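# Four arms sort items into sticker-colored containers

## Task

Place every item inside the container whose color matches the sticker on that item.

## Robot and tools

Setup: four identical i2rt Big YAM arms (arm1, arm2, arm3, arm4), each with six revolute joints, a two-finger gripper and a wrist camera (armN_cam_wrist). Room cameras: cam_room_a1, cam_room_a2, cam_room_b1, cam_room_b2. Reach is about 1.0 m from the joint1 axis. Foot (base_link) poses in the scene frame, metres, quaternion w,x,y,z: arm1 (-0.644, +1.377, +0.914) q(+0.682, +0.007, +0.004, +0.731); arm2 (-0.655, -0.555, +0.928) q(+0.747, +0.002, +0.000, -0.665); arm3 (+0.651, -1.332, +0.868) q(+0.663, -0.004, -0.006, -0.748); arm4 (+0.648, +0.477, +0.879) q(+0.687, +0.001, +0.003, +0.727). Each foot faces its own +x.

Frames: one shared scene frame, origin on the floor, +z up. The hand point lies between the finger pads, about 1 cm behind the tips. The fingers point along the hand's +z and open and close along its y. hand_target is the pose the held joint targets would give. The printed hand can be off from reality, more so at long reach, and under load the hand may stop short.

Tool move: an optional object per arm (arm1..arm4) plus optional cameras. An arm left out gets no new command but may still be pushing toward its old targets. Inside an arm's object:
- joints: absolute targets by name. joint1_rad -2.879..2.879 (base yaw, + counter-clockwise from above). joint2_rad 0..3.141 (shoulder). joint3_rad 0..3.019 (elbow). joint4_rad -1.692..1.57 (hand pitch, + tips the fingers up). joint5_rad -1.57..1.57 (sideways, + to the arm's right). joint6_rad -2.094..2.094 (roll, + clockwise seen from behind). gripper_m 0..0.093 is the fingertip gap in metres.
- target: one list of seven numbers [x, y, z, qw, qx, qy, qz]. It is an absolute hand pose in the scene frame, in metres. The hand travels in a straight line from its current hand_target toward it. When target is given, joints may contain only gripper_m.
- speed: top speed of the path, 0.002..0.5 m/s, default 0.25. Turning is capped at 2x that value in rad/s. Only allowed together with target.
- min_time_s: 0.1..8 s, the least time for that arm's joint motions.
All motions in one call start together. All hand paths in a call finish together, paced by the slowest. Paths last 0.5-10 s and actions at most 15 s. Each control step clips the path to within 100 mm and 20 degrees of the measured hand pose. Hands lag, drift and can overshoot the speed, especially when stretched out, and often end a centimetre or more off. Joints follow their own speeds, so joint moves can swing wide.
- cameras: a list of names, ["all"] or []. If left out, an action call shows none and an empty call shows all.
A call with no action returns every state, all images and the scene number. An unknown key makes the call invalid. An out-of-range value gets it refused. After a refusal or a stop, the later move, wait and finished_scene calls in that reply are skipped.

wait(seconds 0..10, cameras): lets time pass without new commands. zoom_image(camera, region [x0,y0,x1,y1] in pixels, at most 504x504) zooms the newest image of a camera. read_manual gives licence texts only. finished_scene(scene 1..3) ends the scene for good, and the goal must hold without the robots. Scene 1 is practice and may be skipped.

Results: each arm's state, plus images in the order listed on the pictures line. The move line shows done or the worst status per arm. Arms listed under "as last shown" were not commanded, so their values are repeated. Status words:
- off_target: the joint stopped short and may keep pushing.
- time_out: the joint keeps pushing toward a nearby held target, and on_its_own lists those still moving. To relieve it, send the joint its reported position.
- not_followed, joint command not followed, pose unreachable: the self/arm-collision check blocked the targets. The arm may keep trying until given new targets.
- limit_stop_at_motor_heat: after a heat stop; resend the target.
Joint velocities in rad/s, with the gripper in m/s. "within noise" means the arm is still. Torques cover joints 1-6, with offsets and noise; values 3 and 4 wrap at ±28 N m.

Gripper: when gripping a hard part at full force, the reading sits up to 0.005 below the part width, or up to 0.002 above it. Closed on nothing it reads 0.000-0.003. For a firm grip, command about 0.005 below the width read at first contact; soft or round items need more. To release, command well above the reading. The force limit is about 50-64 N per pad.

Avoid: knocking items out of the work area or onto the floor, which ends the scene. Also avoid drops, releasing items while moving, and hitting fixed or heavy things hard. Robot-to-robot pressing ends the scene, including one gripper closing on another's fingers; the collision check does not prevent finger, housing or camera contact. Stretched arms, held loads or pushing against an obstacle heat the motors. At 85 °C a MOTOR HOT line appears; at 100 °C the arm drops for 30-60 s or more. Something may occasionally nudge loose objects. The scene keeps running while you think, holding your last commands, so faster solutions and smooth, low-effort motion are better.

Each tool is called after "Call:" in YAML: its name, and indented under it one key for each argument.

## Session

Call:
move:

Call:
zoom_image:
  camera: "cam_room_b1"
  region: [160, 290, 400, 470]

Call:
zoom_image:
  camera: "cam_room_b2"
  region: [240, 270, 480, 450]

Scene clock: 0.00 s.
Joint torques (N m): no reading
Motor temperatures (°C): arm1=[20 23 26 23 21 21 21] | arm2=[23 24 25 22 22 20 23] | arm3=[24 23 24 23 24 23 23] | arm4=[22 22 23 22 24 21 24]
Heat: arm1: hottest joint3_rad 26 °C; arm2: hottest joint3_rad 25 °C; arm3: hottest joint1_rad 24 °C; arm4: hottest joint5_rad 24 °C.
Joint velocities: within noise
arm1.joint_positions: joint1_rad=+0.263 joint2_rad=+0.618 joint3_rad=+1.332 joint4_rad=-1.526 joint5_rad=+0.156 joint6_rad=+0.460 gripper_m=+0.09396
arm1.joint_status: not commanded
arm1.hand: x=-0.6788 y=+1.5838 z=+1.3925 quat_wxyz=(-0.203, +0.587, -0.716, -0.320) (m; scene frame)
arm1.hand_target: x=-0.6782 y=+1.5828 z=+1.4055 quat_wxyz=(-0.208, +0.582, -0.712, -0.334) (m; scene frame)
arm1.hand_status: not commanded
arm2.joint_positions: joint1_rad=+0.198 joint2_rad=+0.629 joint3_rad=+1.395 joint4_rad=-1.573 joint5_rad=-0.167 joint6_rad=+0.724 gripper_m=+0.09396
arm2.joint_status: not commanded
arm2.hand: x=-0.5668 y=-0.7391 z=+1.4233 quat_wxyz=(-0.378, -0.757, -0.533, +0.021) (m; scene frame)
arm2.hand_target: x=-0.5674 y=-0.7376 z=+1.4323 quat_wxyz=(-0.388, -0.753, -0.531, +0.025) (m; scene frame)
arm2.hand_status: not commanded
arm3.joint_positions: joint1_rad=-0.202 joint2_rad=+0.637 joint3_rad=+1.395 joint4_rad=-1.253 joint5_rad=-0.141 joint6_rad=+0.009 gripper_m=+0.09396
arm3.joint_status: not commanded
arm3.hand: x=+0.5932 y=-1.5705 z=+1.4269 quat_wxyz=(-0.354, -0.674, -0.524, +0.381) (m; scene frame)
arm3.hand_target: x=+0.5940 y=-1.5678 z=+1.4382 quat_wxyz=(-0.361, -0.668, -0.521, +0.391) (m; scene frame)
arm3.hand_status: not commanded
arm4.joint_positions: joint1_rad=+0.128 joint2_rad=+0.641 joint3_rad=+1.438 joint4_rad=-1.415 joint5_rad=-0.180 joint6_rad=-0.624 gripper_m=+0.09396
arm4.joint_status: not commanded
arm4.hand: x=+0.5789 y=+0.6954 z=+1.4214 quat_wxyz=(-0.341, +0.837, -0.292, -0.314) (m; scene frame)
arm4.hand_target: x=+0.5794 y=+0.6929 z=+1.4323 quat_wxyz=(-0.351, +0.831, -0.289, -0.319) (m; scene frame)
arm4.hand_status: not commanded
pictures: arm1_cam_wrist, arm2_cam_wrist, arm3_cam_wrist, arm4_cam_wrist, cam_room_a1, cam_room_a2, cam_room_b1, cam_room_b2
Images, in order (width x height): arm1_cam_wrist 672x504, arm2_cam_wrist 672x504, arm3_cam_wrist 672x504, arm4_cam_wrist 672x504, cam_room_a1 672x504, cam_room_a2 672x504, cam_room_b1 672x504, cam_room_b2 672x504.

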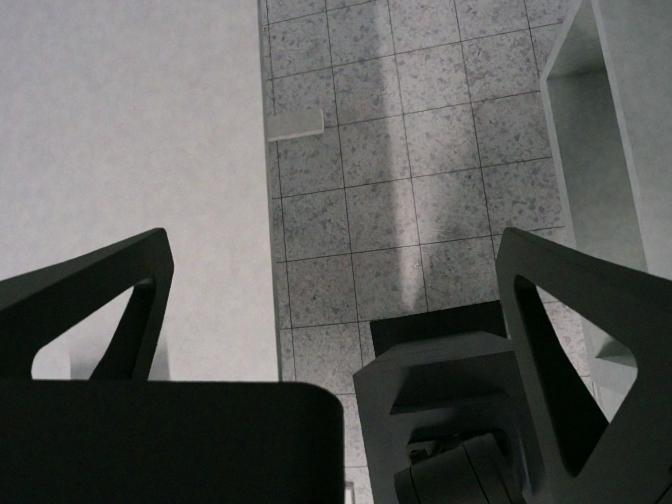

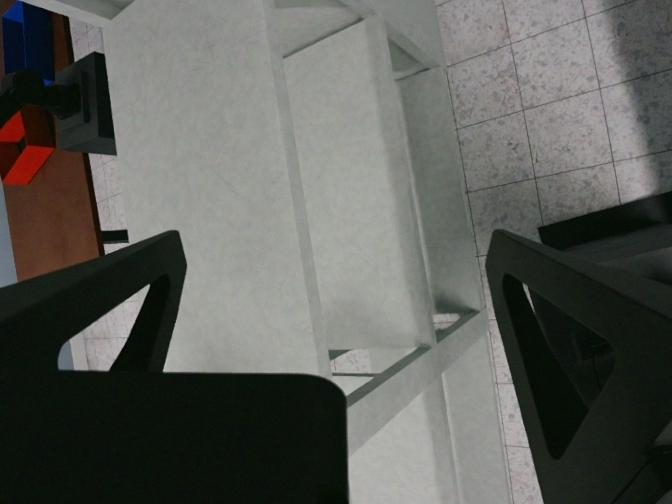

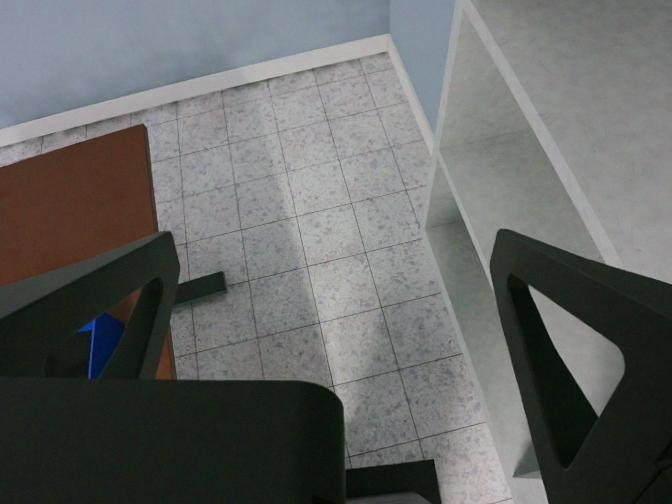

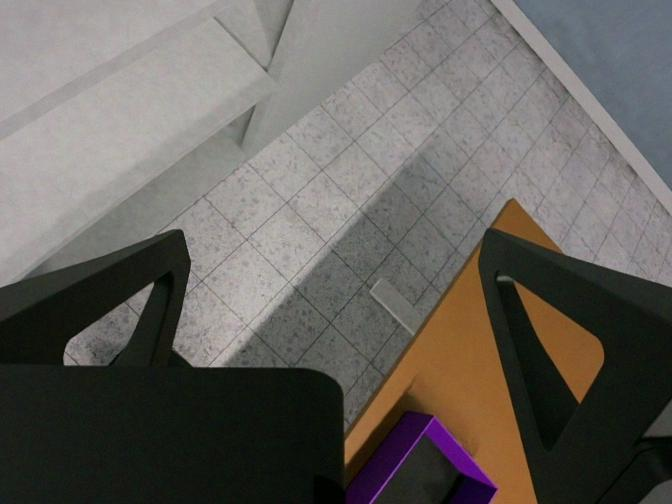

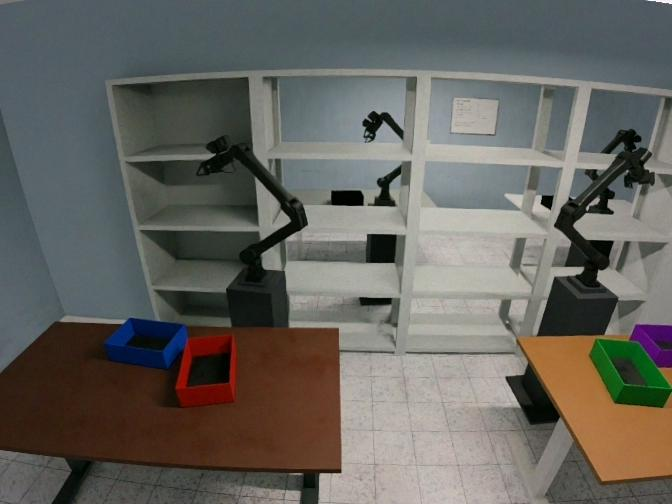

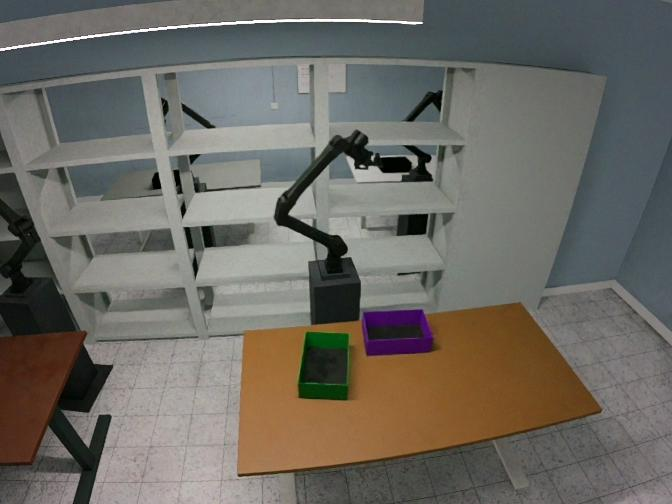

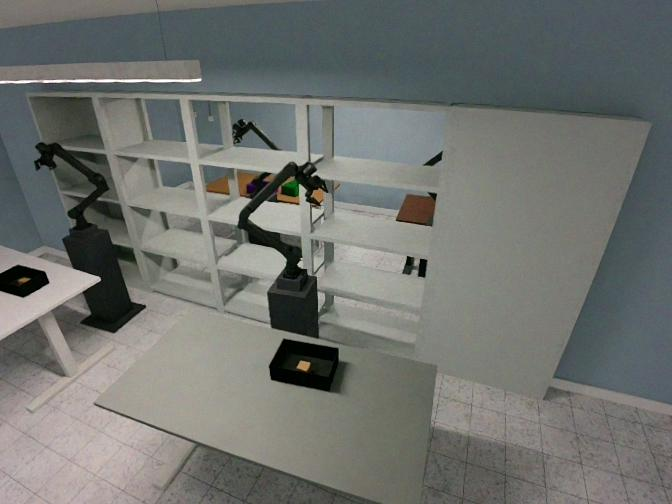

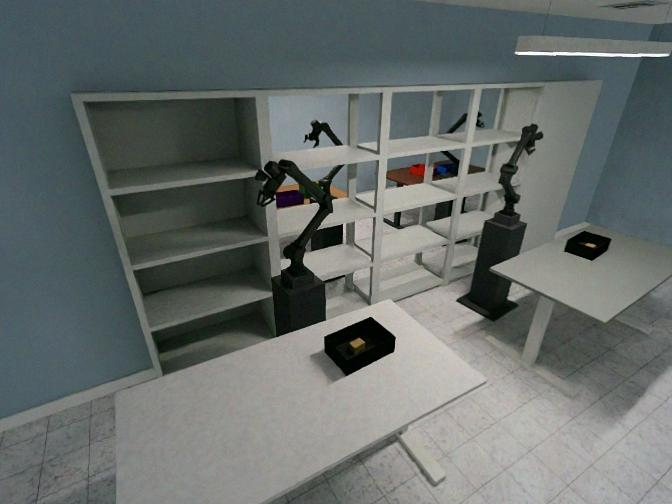

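Scaled by 2.100.

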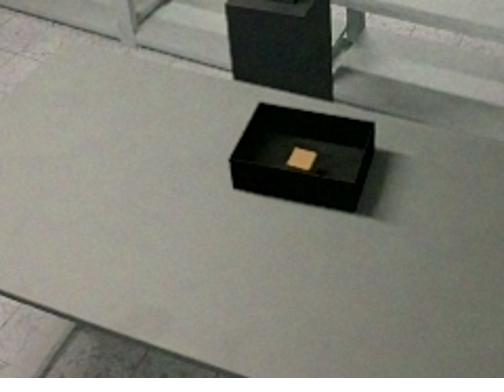

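Scaled by 2.100.

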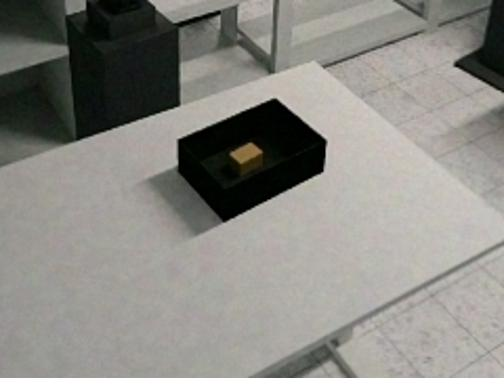

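Call:
move:
  arm1: {"joints":{"joint1_rad":1.567,"joint2_rad":1.6,"joint3_rad":1.5,"joint4_rad":-0.98,"joint5_rad":0,"joint6_rad":0},"min_time_s":3}
  arm2: {"joints":{"joint1_rad":-1.077,"joint2_rad":1.6,"joint3_rad":1.55,"joint4_rad":-1.03,"joint5_rad":0,"joint6_rad":0},"min_time_s":3}
  arm3: {"joints":{"joint1_rad":1.7,"joint2_rad":1.8,"joint3_rad":1.8,"joint4_rad":-1.3,"joint5_rad":0,"joint6_rad":0},"min_time_s":3}
  arm4: {"joints":{"joint1_rad":-1.6,"joint2_rad":1.8,"joint3_rad":1.8,"joint4_rad":-1.3,"joint5_rad":0,"joint6_rad":0},"min_time_s":3}
  cameras: ["arm1_cam_wrist","arm2_cam_wrist","arm3_cam_wrist","arm4_cam_wrist"]

Scene clock: 21.83 s.
Joint torques (N m): arm1=[-2.26 -12.04 17.09 1.69 0.06 -0.06] | arm2=[1.49 -15.68 16.49 2.29 0.06 -0.06] | arm3=[0.15 -20.42 13.75 0.13 0.13 -0.11] | arm4=[1.2 -19.9 12.31 0.76 0.11 0.21]
Motor temperatures (°C): arm1=[20 23 30 23 21 21 21] | arm2=[23 24 28 22 22 20 23] | arm3=[24 23 26 23 24 23 23] | arm4=[22 22 28 22 24 21 24]
Heat: arm1: hottest joint3_rad 30 °C; arm2: hottest joint3_rad 28 °C; arm3: hottest joint3_rad 26 °C; arm4: hottest joint3_rad 28 °C.
move: arm1 done; arm2 done; arm3 done; arm4 done
Joint velocities: within noise
arm1.joint_positions: joint1_rad=+1.575 joint2_rad=+1.601 joint3_rad=+1.436 joint4_rad=-0.996 joint5_rad=+0.000 joint6_rad=+0.008 gripper_m=+0.09397
arm1.joint_status: all done
arm1.hand: x=-1.2156 y=+1.3351 z=+1.1397 quat_wxyz=(+0.007, +0.977, +0.032, -0.211) (m; scene frame)
arm1.hand_target: x=-1.2363 y=+1.3384 z=+1.1734 quat_wxyz=(+0.006, +0.968, +0.032, -0.250) (m; scene frame)
arm1.hand_status: not commanded
arm2.joint_positions: joint1_rad=-1.086 joint2_rad=+1.586 joint3_rad=+1.489 joint4_rad=-1.047 joint5_rad=-0.002 joint6_rad=+0.015 gripper_m=+0.09396
arm2.joint_status: all done
arm2.hand: x=-1.1323 y=-0.8833 z=+1.1713 quat_wxyz=(-0.064, -0.936, -0.283, +0.200) (m; scene frame)
arm2.hand_target: x=-1.1468 y=-0.8993 z=+1.1954 quat_wxyz=(-0.072, -0.926, -0.292, +0.230) (m; scene frame)
arm2.hand_status: not commanded
arm3.joint_positions: joint1_rad=+1.712 joint2_rad=+1.803 joint3_rad=+1.746 joint4_rad=-1.293 joint5_rad=-0.002 joint6_rad=+0.006 gripper_m=+0.09398
arm3.joint_status: all done
arm3.hand: x=+1.2612 y=-1.3160 z=+1.0879 quat_wxyz=(-0.111, +0.008, -0.994, +0.004) (m; scene frame)
arm3.hand_target: x=+1.2728 y=-1.3235 z=+1.1128 quat_wxyz=(-0.135, +0.005, -0.991, +0.006) (m; scene frame)
arm3.hand_status: not commanded
arm4.joint_positions: joint1_rad=-1.602 joint2_rad=+1.794 joint3_rad=+1.747 joint4_rad=-1.313 joint5_rad=-0.001 joint6_rad=-0.014 gripper_m=+0.09397
arm4.joint_status: all done
arm4.hand: x=+1.2541 y=+0.4931 z=+1.1009 quat_wxyz=(-0.103, +0.020, -0.994, +0.001) (m; scene frame)
arm4.hand_target: x=+1.2711 y=+0.4945 z=+1.1208 quat_wxyz=(-0.132, +0.014, -0.991, +0.000) (m; scene frame)
arm4.hand_status: not commanded
pictures: arm1_cam_wrist, arm2_cam_wrist, arm3_cam_wrist, arm4_cam_wrist
Images, in order (width x height): arm1_cam_wrist 672x504, arm2_cam_wrist 672x504, arm3_cam_wrist 672x504, arm4_cam_wrist 672x504.

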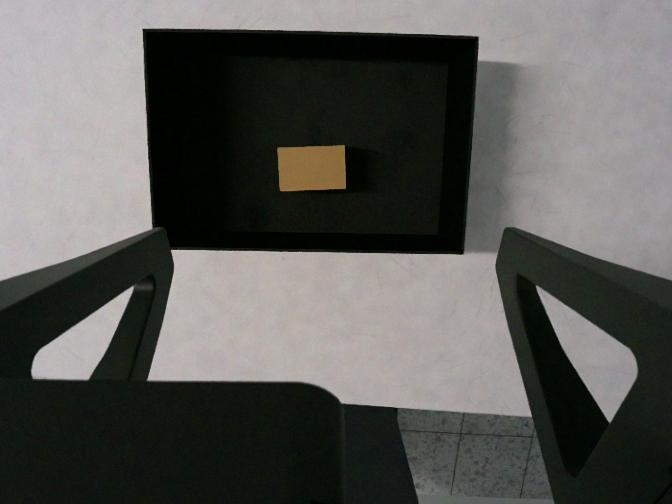

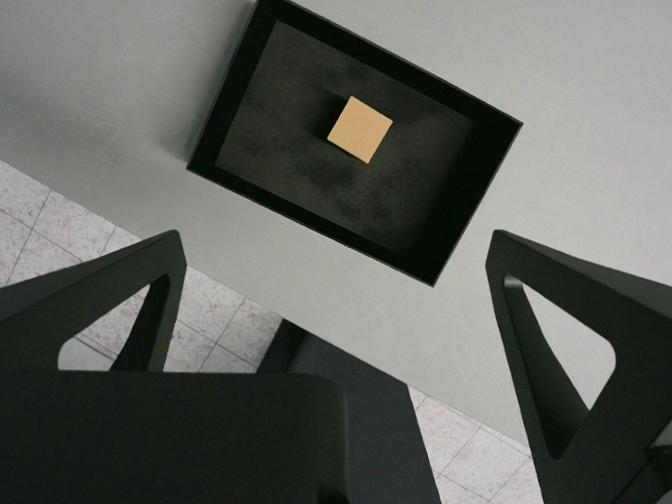

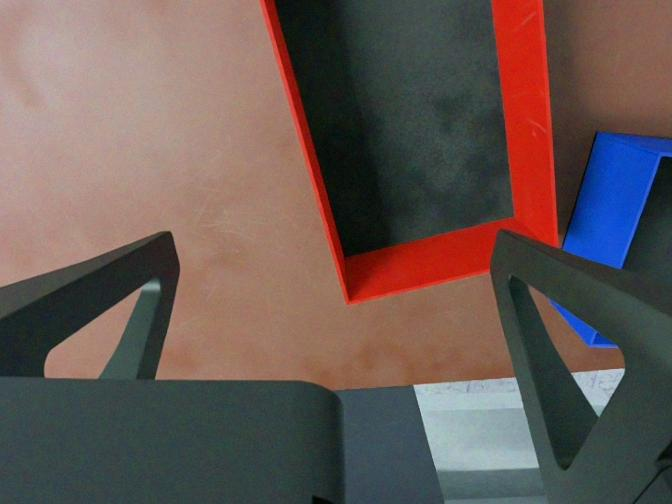

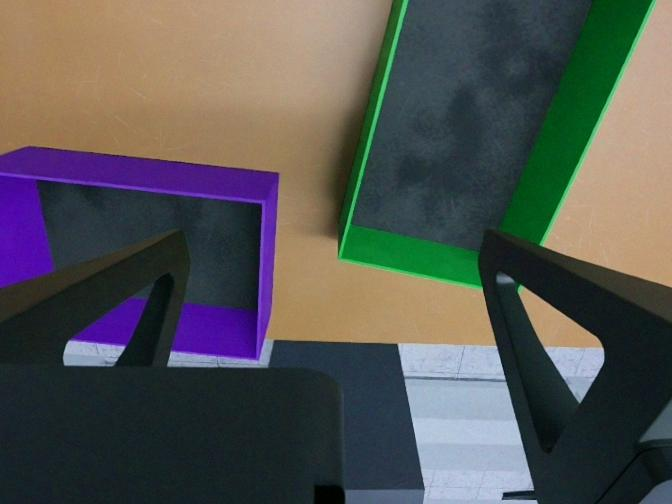

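Call:
move:
  arm1: {"target":[-1.221,1.306,0.88,0,0.672,0.740,0]}
  arm2: {"target":[-1.193,-0.889,0.88,0,0.9995,0.0314,0]}
  cameras: ["arm1_cam_wrist","arm2_cam_wrist"]

Scene clock: 47.37 s.
Joint torques (N m): arm1=[-0.73 -15.15 12.75 0.1 -0.03 -0.05] | arm2=[0.03 -20.72 13.29 0.16 -0.14 0.21] | arm3=[0.09 -20.19 13.7 0.17 0.12 -0.11] | arm4=[0.56 -19.78 12.44 0.9 0.08 0.16]
Motor temperatures (°C): arm1=[20 24 33 23 21 21 21] | arm2=[23 25 35 22 22 20 23] | arm3=[24 25 30 23 24 23 23] | arm4=[22 24 32 22 24 21 24]
Heat: arm1: hottest joint3_rad 33 °C; arm2: hottest joint3_rad 35 °C; arm3: hottest joint3_rad 30 °C; arm4: hottest joint3_rad 32 °C.
move: arm1 off_target; arm2 off_target
Joint velocities: within noise
arm1.joint_positions: joint1_rad=+1.616 joint2_rad=+2.087 joint3_rad=+1.438 joint4_rad=-0.966 joint5_rad=-0.006 joint6_rad=-1.536 gripper_m=+0.09398
arm1.joint_status: not commanded
arm1.hand: x=-1.2020 y=+1.3130 z=+0.8703 quat_wxyz=(+0.010, +0.678, +0.734, +0.011) (m; scene frame)
arm1.hand_target: x=-1.2203 y=+1.3059 z=+0.8805 quat_wxyz=(+0.000, +0.672, +0.740, +0.000) (m; scene frame)
arm1.hand_status: off_target (0.022 m and 1.9 deg from the pose sent, 0.261 m and 94.2 deg at the start)
arm2.joint_positions: joint1_rad=-1.123 joint2_rad=+2.178 joint3_rad=+1.629 joint4_rad=-1.026 joint5_rad=+0.002 joint6_rad=+0.478 gripper_m=+0.09396
arm2.joint_status: not commanded
arm2.hand: x=-1.1779 y=-0.8852 z=+0.8815 quat_wxyz=(+0.003, -0.999, -0.043, -0.002) (m; scene frame)
arm2.hand_target: x=-1.1924 y=-0.8887 z=+0.8801 quat_wxyz=(+0.000, -0.999, -0.032, +0.000) (m; scene frame)
arm2.hand_status: off_target (0.016 m and 1.5 deg from the pose sent, 0.298 m and 38.5 deg at the start)
arm3, arm4: as last shown
pictures: arm1_cam_wrist, arm2_cam_wrist
Images, in order (width x height): arm1_cam_wrist 672x504, arm2_cam_wrist 672x504.

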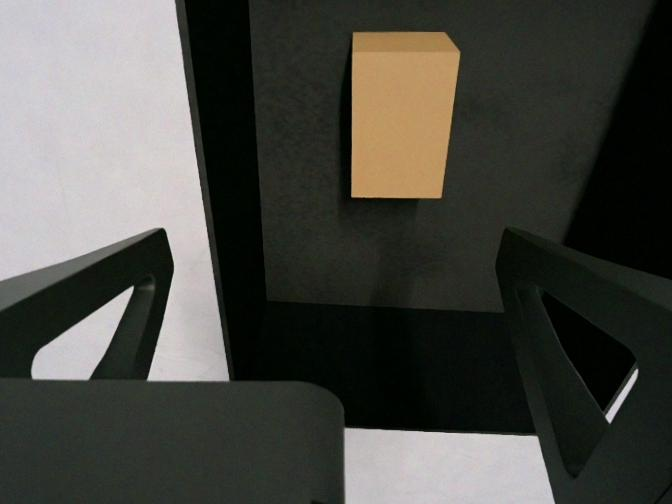

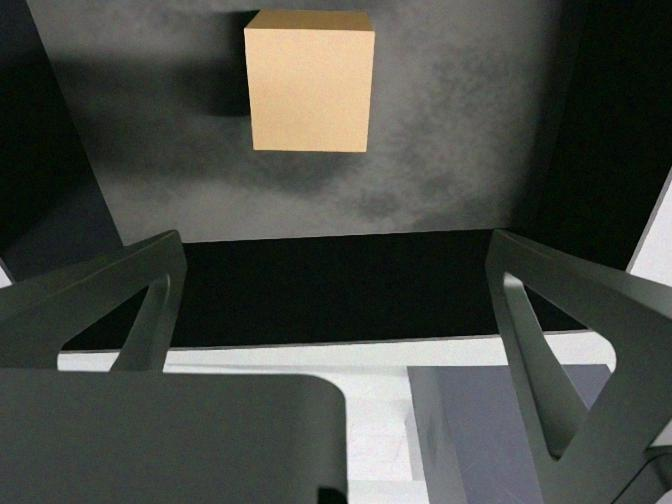

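Call:
move:
  arm1: {"target":[-1.248,1.308,0.755,0,0.672,0.740,0],"speed":0.13}
  arm2: {"target":[-1.199,-0.903,0.745,0,0.9995,0.0314,-0.01],"speed":0.13}
  cameras: ["arm1_cam_wrist","arm2_cam_wrist"]

Scene clock: 58.27 s.
Joint torques (N m): arm1=[-1.79 -17.49 10.95 0.57 0.01 -0.1] | arm2=[1.49 -21.71 11.54 1.2 0.21 0.22] | arm3=[0.15 -20.37 13.71 0.14 0.13 -0.11] | arm4=[1.03 -19.96 12.4 0.8 0.12 0.21]
Motor temperatures (°C): arm1=[20 25 33 23 21 21 21] | arm2=[23 25 35 22 22 20 23] | arm3=[24 25 31 23 24 23 23] | arm4=[22 25 33 22 24 21 24]
Heat: arm1: hottest joint3_rad 33 °C; arm2: hottest joint3_rad 35 °C; arm3: hottest joint3_rad 31 °C; arm4: hottest joint3_rad 33 °C.
move: arm1 off_target; arm2 off_target
Joint velocities: within noise
arm1.joint_positions: joint1_rad=+1.616 joint2_rad=+2.351 joint3_rad=+1.532 joint4_rad=-0.813 joint5_rad=-0.006 joint6_rad=-1.544 gripper_m=+0.09398
arm1.joint_status: not commanded
arm1.hand: x=-1.2246 y=+1.3109 z=+0.7484 quat_wxyz=(+0.016, +0.675, +0.737, +0.017) (m; scene frame)
arm1.hand_target: x=-1.2472 y=+1.3080 z=+0.7558 quat_wxyz=(+0.000, +0.672, +0.740, +0.000) (m; scene frame)
arm1.hand_status: off_target (0.025 m and 2.7 deg from the pose sent, 0.124 m and 1.9 deg at the start)
arm2.joint_positions: joint1_rad=-1.123 joint2_rad=+2.413 joint3_rad=+1.669 joint4_rad=-0.833 joint5_rad=+0.004 joint6_rad=+0.495 gripper_m=+0.09396
arm2.joint_status: not commanded
arm2.hand: x=-1.1870 y=-0.8902 z=+0.7514 quat_wxyz=(+0.005, -0.999, -0.035, -0.002) (m; scene frame)
arm2.hand_target: x=-1.1981 y=-0.9027 z=+0.7454 quat_wxyz=(+0.000, -0.999, -0.031, +0.010) (m; scene frame)
arm2.hand_status: off_target (0.019 m and 1.6 deg from the pose sent, 0.139 m and 2.0 deg at the start)
arm3, arm4: as last shown
pictures: arm1_cam_wrist, arm2_cam_wrist
Images, in order (width x height): arm1_cam_wrist 672x504, arm2_cam_wrist 672x504.

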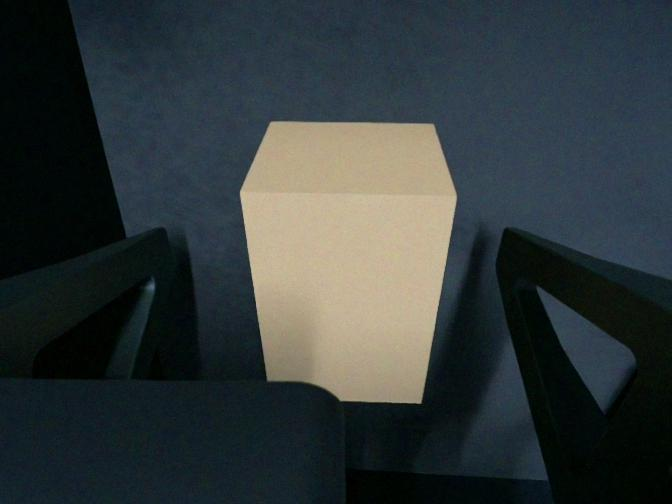

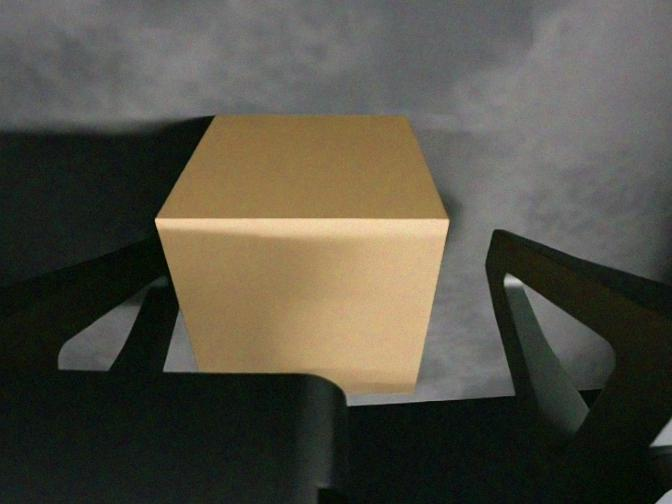

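Call:
move:
  arm1: {"joints":{"gripper_m":0.037}}
  arm2: {"joints":{"gripper_m":0.046}}
  cameras: ["arm1_cam_wrist","arm2_cam_wrist"]

Call:
move:
  arm1: {"target":[-1.22,1.31,0.90,0,0.672,0.740,0],"speed":0.2}
  arm2: {"target":[-1.185,-0.893,0.90,0,0.9995,0.0314,0],"speed":0.2}
  cameras: ["arm1_cam_wrist","arm2_cam_wrist","cam_room_b1","cam_room_b2"]

Call:
zoom_image:
  camera: "cam_room_b1"
  region: [260, 290, 340, 370]

Call:
zoom_image:
  camera: "cam_room_b2"
  region: [320, 270, 400, 350]

Scene clock: 66.40 s.
Joint torques (N m): arm1=[-1.26 -17.26 10.85 0.44 -0.03 -0.05] | arm2=[1.44 -21.77 11.48 1.13 0.17 0.21] | arm3=[0.26 -20.42 13.71 0.13 0.13 -0.11] | arm4=[1.2 -19.72 12.42 0.8 0.09 0.16]
Motor temperatures (°C): arm1=[20 25 33 23 21 21 21] | arm2=[23 25 34 22 22 20 23] | arm3=[24 25 32 23 24 23 23] | arm4=[22 25 34 22 24 21 24]
Heat: arm1: hottest joint3_rad 33 °C; arm2: hottest joint3_rad 34 °C; arm3: hottest joint3_rad 32 °C; arm4: hottest joint3_rad 34 °C.
move: arm1 off_target; arm2 off_target
Joint velocities: within noise
arm1.joint_positions: joint1_rad=+1.616 joint2_rad=+2.351 joint3_rad=+1.533 joint4_rad=-0.813 joint5_rad=-0.006 joint6_rad=-1.545 gripper_m=+0.04423
arm1.joint_status: gripper_m off_target (ended at +0.04425, target +0.03700)
arm1.hand: x=-1.2254 y=+1.3108 z=+0.7488 quat_wxyz=(+0.015, +0.675, +0.737, +0.016) (m; scene frame)
arm1.hand_target: x=-1.2472 y=+1.3080 z=+0.7558 quat_wxyz=(+0.000, +0.672, +0.740, +0.000) (m; scene frame)
arm1.hand_status: not commanded
arm2.joint_positions: joint1_rad=-1.123 joint2_rad=+2.413 joint3_rad=+1.670 joint4_rad=-0.832 joint5_rad=+0.005 joint6_rad=+0.496 gripper_m=+0.05316
arm2.joint_status: gripper_m off_target (ended at +0.05318, target +0.04600)
arm2.hand: x=-1.1876 y=-0.8904 z=+0.7517 quat_wxyz=(+0.005, -0.999, -0.034, -0.001) (m; scene frame)
arm2.hand_target: x=-1.1982 y=-0.9028 z=+0.7455 quat_wxyz=(+0.000, -0.999, -0.032, +0.010) (m; scene frame)
arm2.hand_status: not commanded
arm3, arm4: as last shown
pictures: arm1_cam_wrist, arm2_cam_wrist
Images, in order (width x height): arm1_cam_wrist 672x504, arm2_cam_wrist 672x504.

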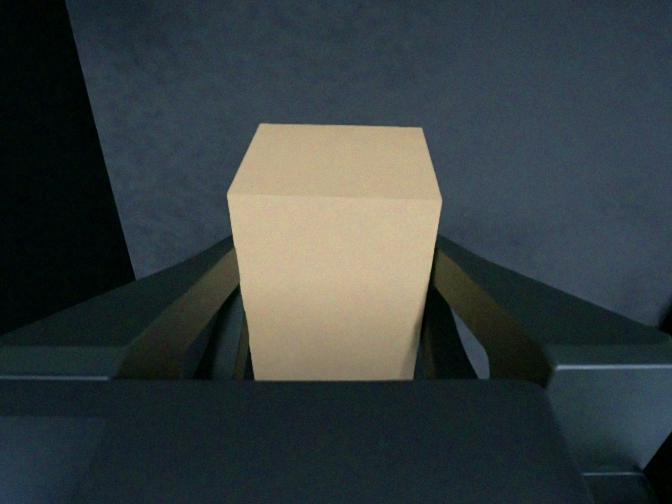

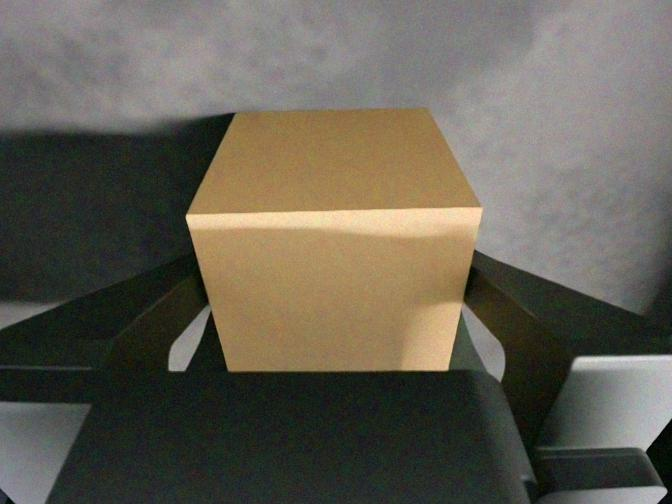

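Scene clock: 67.87 s.
Joint torques (N m): arm1=[-0.67 -17.08 8.51 0.06 -0.01 -0.05] | arm2=[0.97 -23.36 9.73 0.21 -0.13 0.16] | arm3=[0.15 -20.31 13.7 0.13 0.12 -0.11] | arm4=[0.62 -19.78 12.44 0.8 0.14 0.17]
Motor temperatures (°C): arm1=[20 25 33 23 21 21 21] | arm2=[23 25 34 22 22 20 23] | arm3=[24 25 32 23 24 23 23] | arm4=[22 25 34 22 24 21 24]
Heat: arm1: hottest joint3_rad 33 °C; arm2: hottest joint3_rad 34 °C; arm3: hottest joint3_rad 32 °C; arm4: hottest joint3_rad 34 °C.
move: arm1 done; arm2 done
Joint velocities: within noise
arm1.joint_positions: joint1_rad=+1.616 joint2_rad=+2.080 joint3_rad=+1.497 joint4_rad=-1.007 joint5_rad=-0.006 joint6_rad=-1.545 gripper_m=+0.04422
arm1.joint_status: not commanded
arm1.hand: x=-1.2201 y=+1.3108 z=+0.8925 quat_wxyz=(+0.002, +0.675, +0.738, +0.001) (m; scene frame)
arm1.hand_target: x=-1.2201 y=+1.3099 z=+0.8999 quat_wxyz=(+0.000, +0.672, +0.740, +0.000) (m; scene frame)
arm1.hand_status: done (0.008 m and 0.5 deg from the pose sent, 0.151 m and 2.6 deg at the start)
arm2.joint_positions: joint1_rad=-1.123 joint2_rad=+2.172 joint3_rad=+1.670 joint4_rad=-1.058 joint5_rad=+0.002 joint6_rad=+0.496 gripper_m=+0.05316
arm2.joint_status: not commanded
arm2.hand: x=-1.1874 y=-0.8912 z=+0.8988 quat_wxyz=(+0.000, -0.999, -0.034, +0.004) (m; scene frame)
arm2.hand_target: x=-1.1850 y=-0.8931 z=+0.9001 quat_wxyz=(+0.000, -1.000, -0.032, +0.000) (m; scene frame)
arm2.hand_status: done (0.003 m and 0.6 deg from the pose sent, 0.148 m and 0.7 deg at the start)
arm3, arm4: as last shown
pictures: arm1_cam_wrist, arm2_cam_wrist, cam_room_b1, cam_room_b2
Images, in order (width x height): arm1_cam_wrist 672x504, arm2_cam_wrist 672x504, cam_room_b1 672x504, cam_room_b2 672x504.

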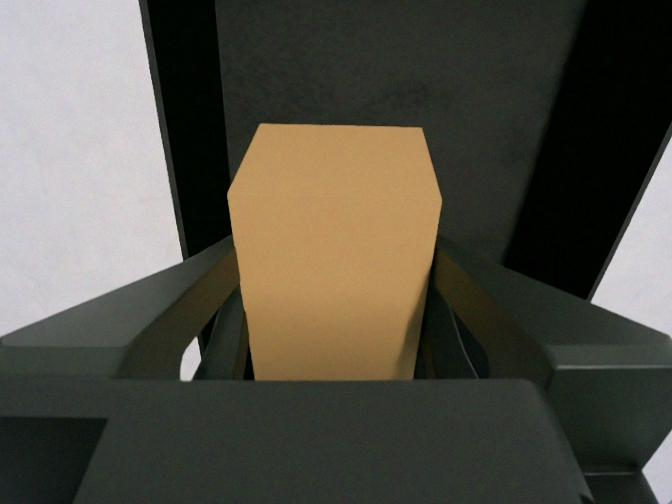

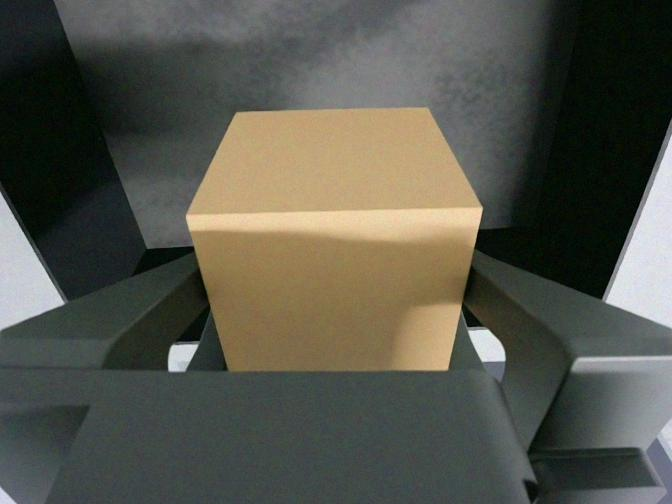

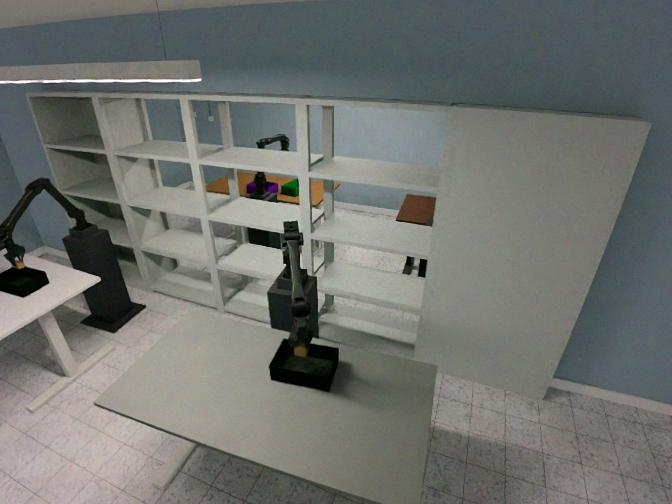

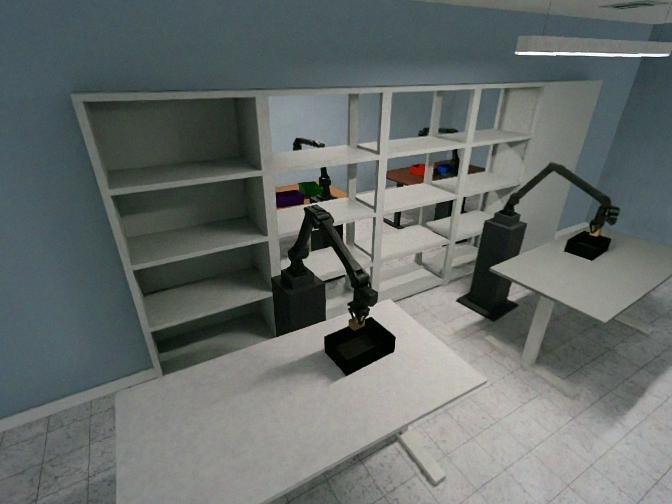

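Scaled by 6.300.

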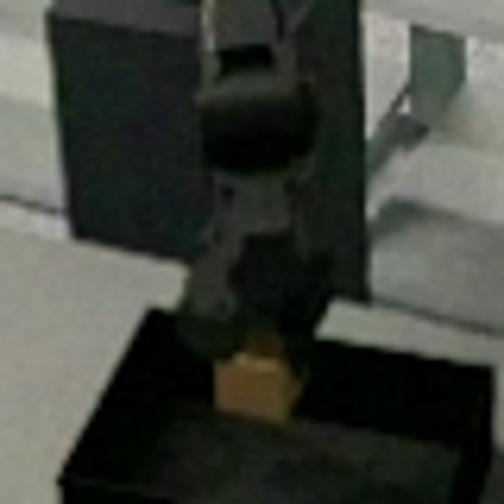

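Scaled by 6.300.

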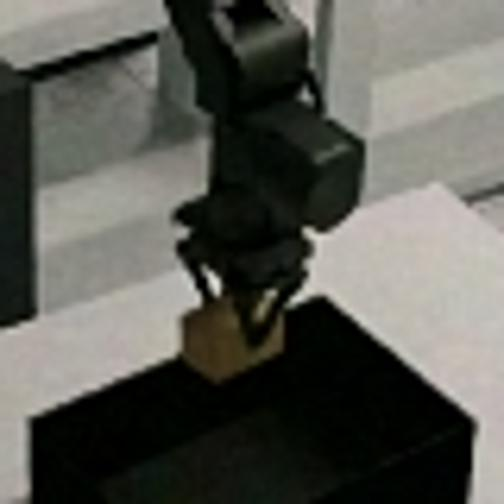

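Call:
move:
  arm1: {"joints":{"joint2_rad":1.0,"joint3_rad":1.05,"joint4_rad":0.3},"min_time_s":2.5}
  arm2: {"joints":{"joint2_rad":1.1,"joint3_rad":1.05,"joint4_rad":0.3},"min_time_s":2.5}
  cameras: ["cam_room_b1","cam_room_b2"]

Call:
zoom_image:
  camera: "cam_room_b1"
  region: [240, 170, 360, 330]

Call:
zoom_image:
  camera: "cam_room_b2"
  region: [290, 170, 430, 330]

Scene clock: 75.87 s.
Joint torques (N m): arm1=[-1.44 -3.14 12.25 2.18 0.11 0.07] | arm2=[1.08 -9.17 11.32 3.22 -0.19 0.11] | arm3=[0.09 -20.37 13.7 0.1 0.12 -0.11] | arm4=[0.56 -19.78 12.46 0.8 0.14 0.17]
Motor temperatures (°C): arm1=[20 25 33 23 21 21 21] | arm2=[23 26 33 22 22 20 23] | arm3=[24 26 33 23 24 23 23] | arm4=[22 25 35 22 24 21 24]
Heat: arm1: hottest joint3_rad 33 °C; arm2: hottest joint3_rad 33 °C; arm3: hottest joint3_rad 33 °C; arm4: hottest joint3_rad 35 °C.
move: arm1 done; arm2 done
Joint velocities: within noise
arm1.joint_positions: joint1_rad=+1.616 joint2_rad=+0.995 joint3_rad=+1.045 joint4_rad=+0.282 joint5_rad=-0.006 joint6_rad=-1.545 gripper_m=+0.04412
arm1.joint_status: all done
arm1.hand: x=-1.1199 y=+1.3196 z=+1.5066 quat_wxyz=(-0.537, +0.385, +0.426, -0.618) (m; scene frame)
arm1.hand_target: x=-1.1202 y=+1.3188 z=+1.5112 quat_wxyz=(-0.542, +0.378, +0.422, -0.621) (m; scene frame)
arm1.hand_status: not commanded
arm2.joint_positions: joint1_rad=-1.123 joint2_rad=+1.096 joint3_rad=+1.060 joint4_rad=+0.280 joint5_rad=+0.002 joint6_rad=+0.496 gripper_m=+0.05314
arm2.joint_status: all done
arm2.hand: x=-1.1059 y=-0.8409 z=+1.4706 quat_wxyz=(-0.397, -0.617, -0.021, +0.679) (m; scene frame)
arm2.hand_target: x=-1.1053 y=-0.8434 z=+1.4671 quat_wxyz=(-0.403, -0.615, -0.021, +0.678) (m; scene frame)
arm2.hand_status: not commanded
arm3, arm4: as last shown
pictures: cam_room_b1, cam_room_b2
Images, in order (width x height): cam_room_b1 672x504, cam_room_b2 672x504.

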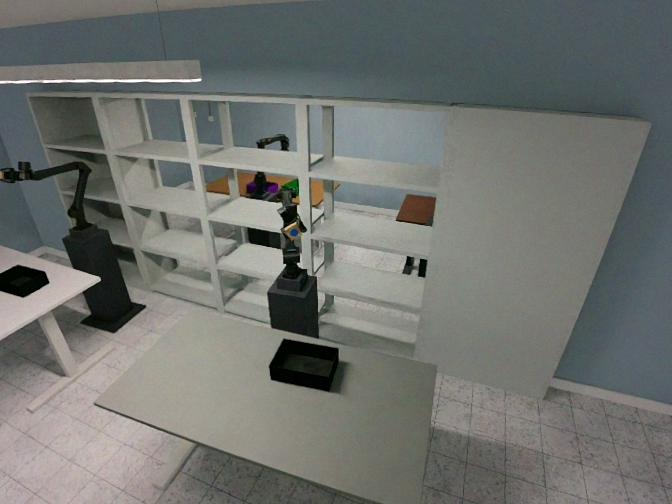

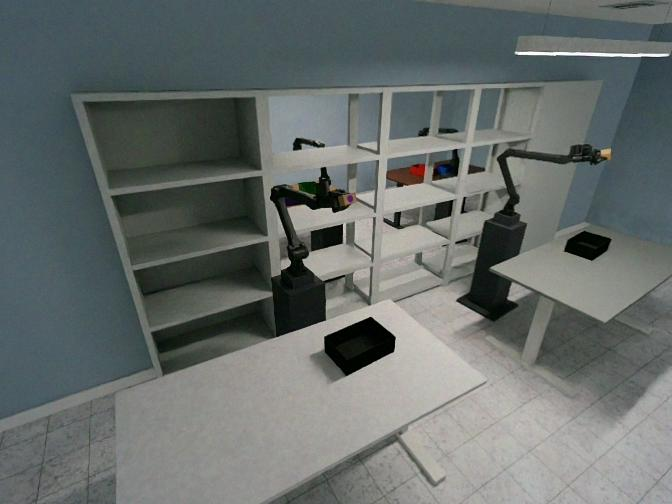

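Scaled by 3.150.

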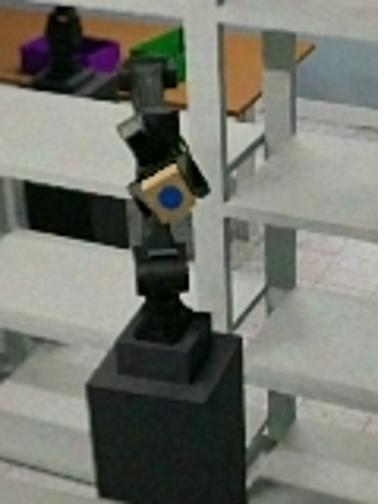

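Scaled by 3.150.

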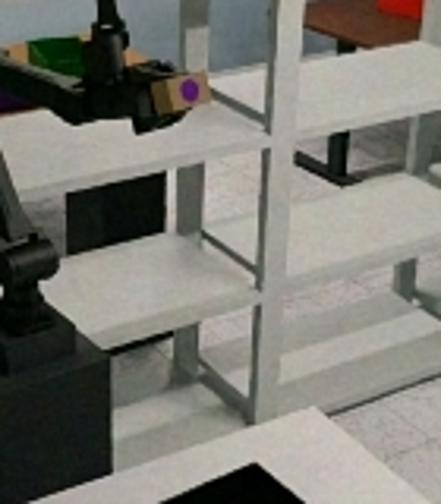

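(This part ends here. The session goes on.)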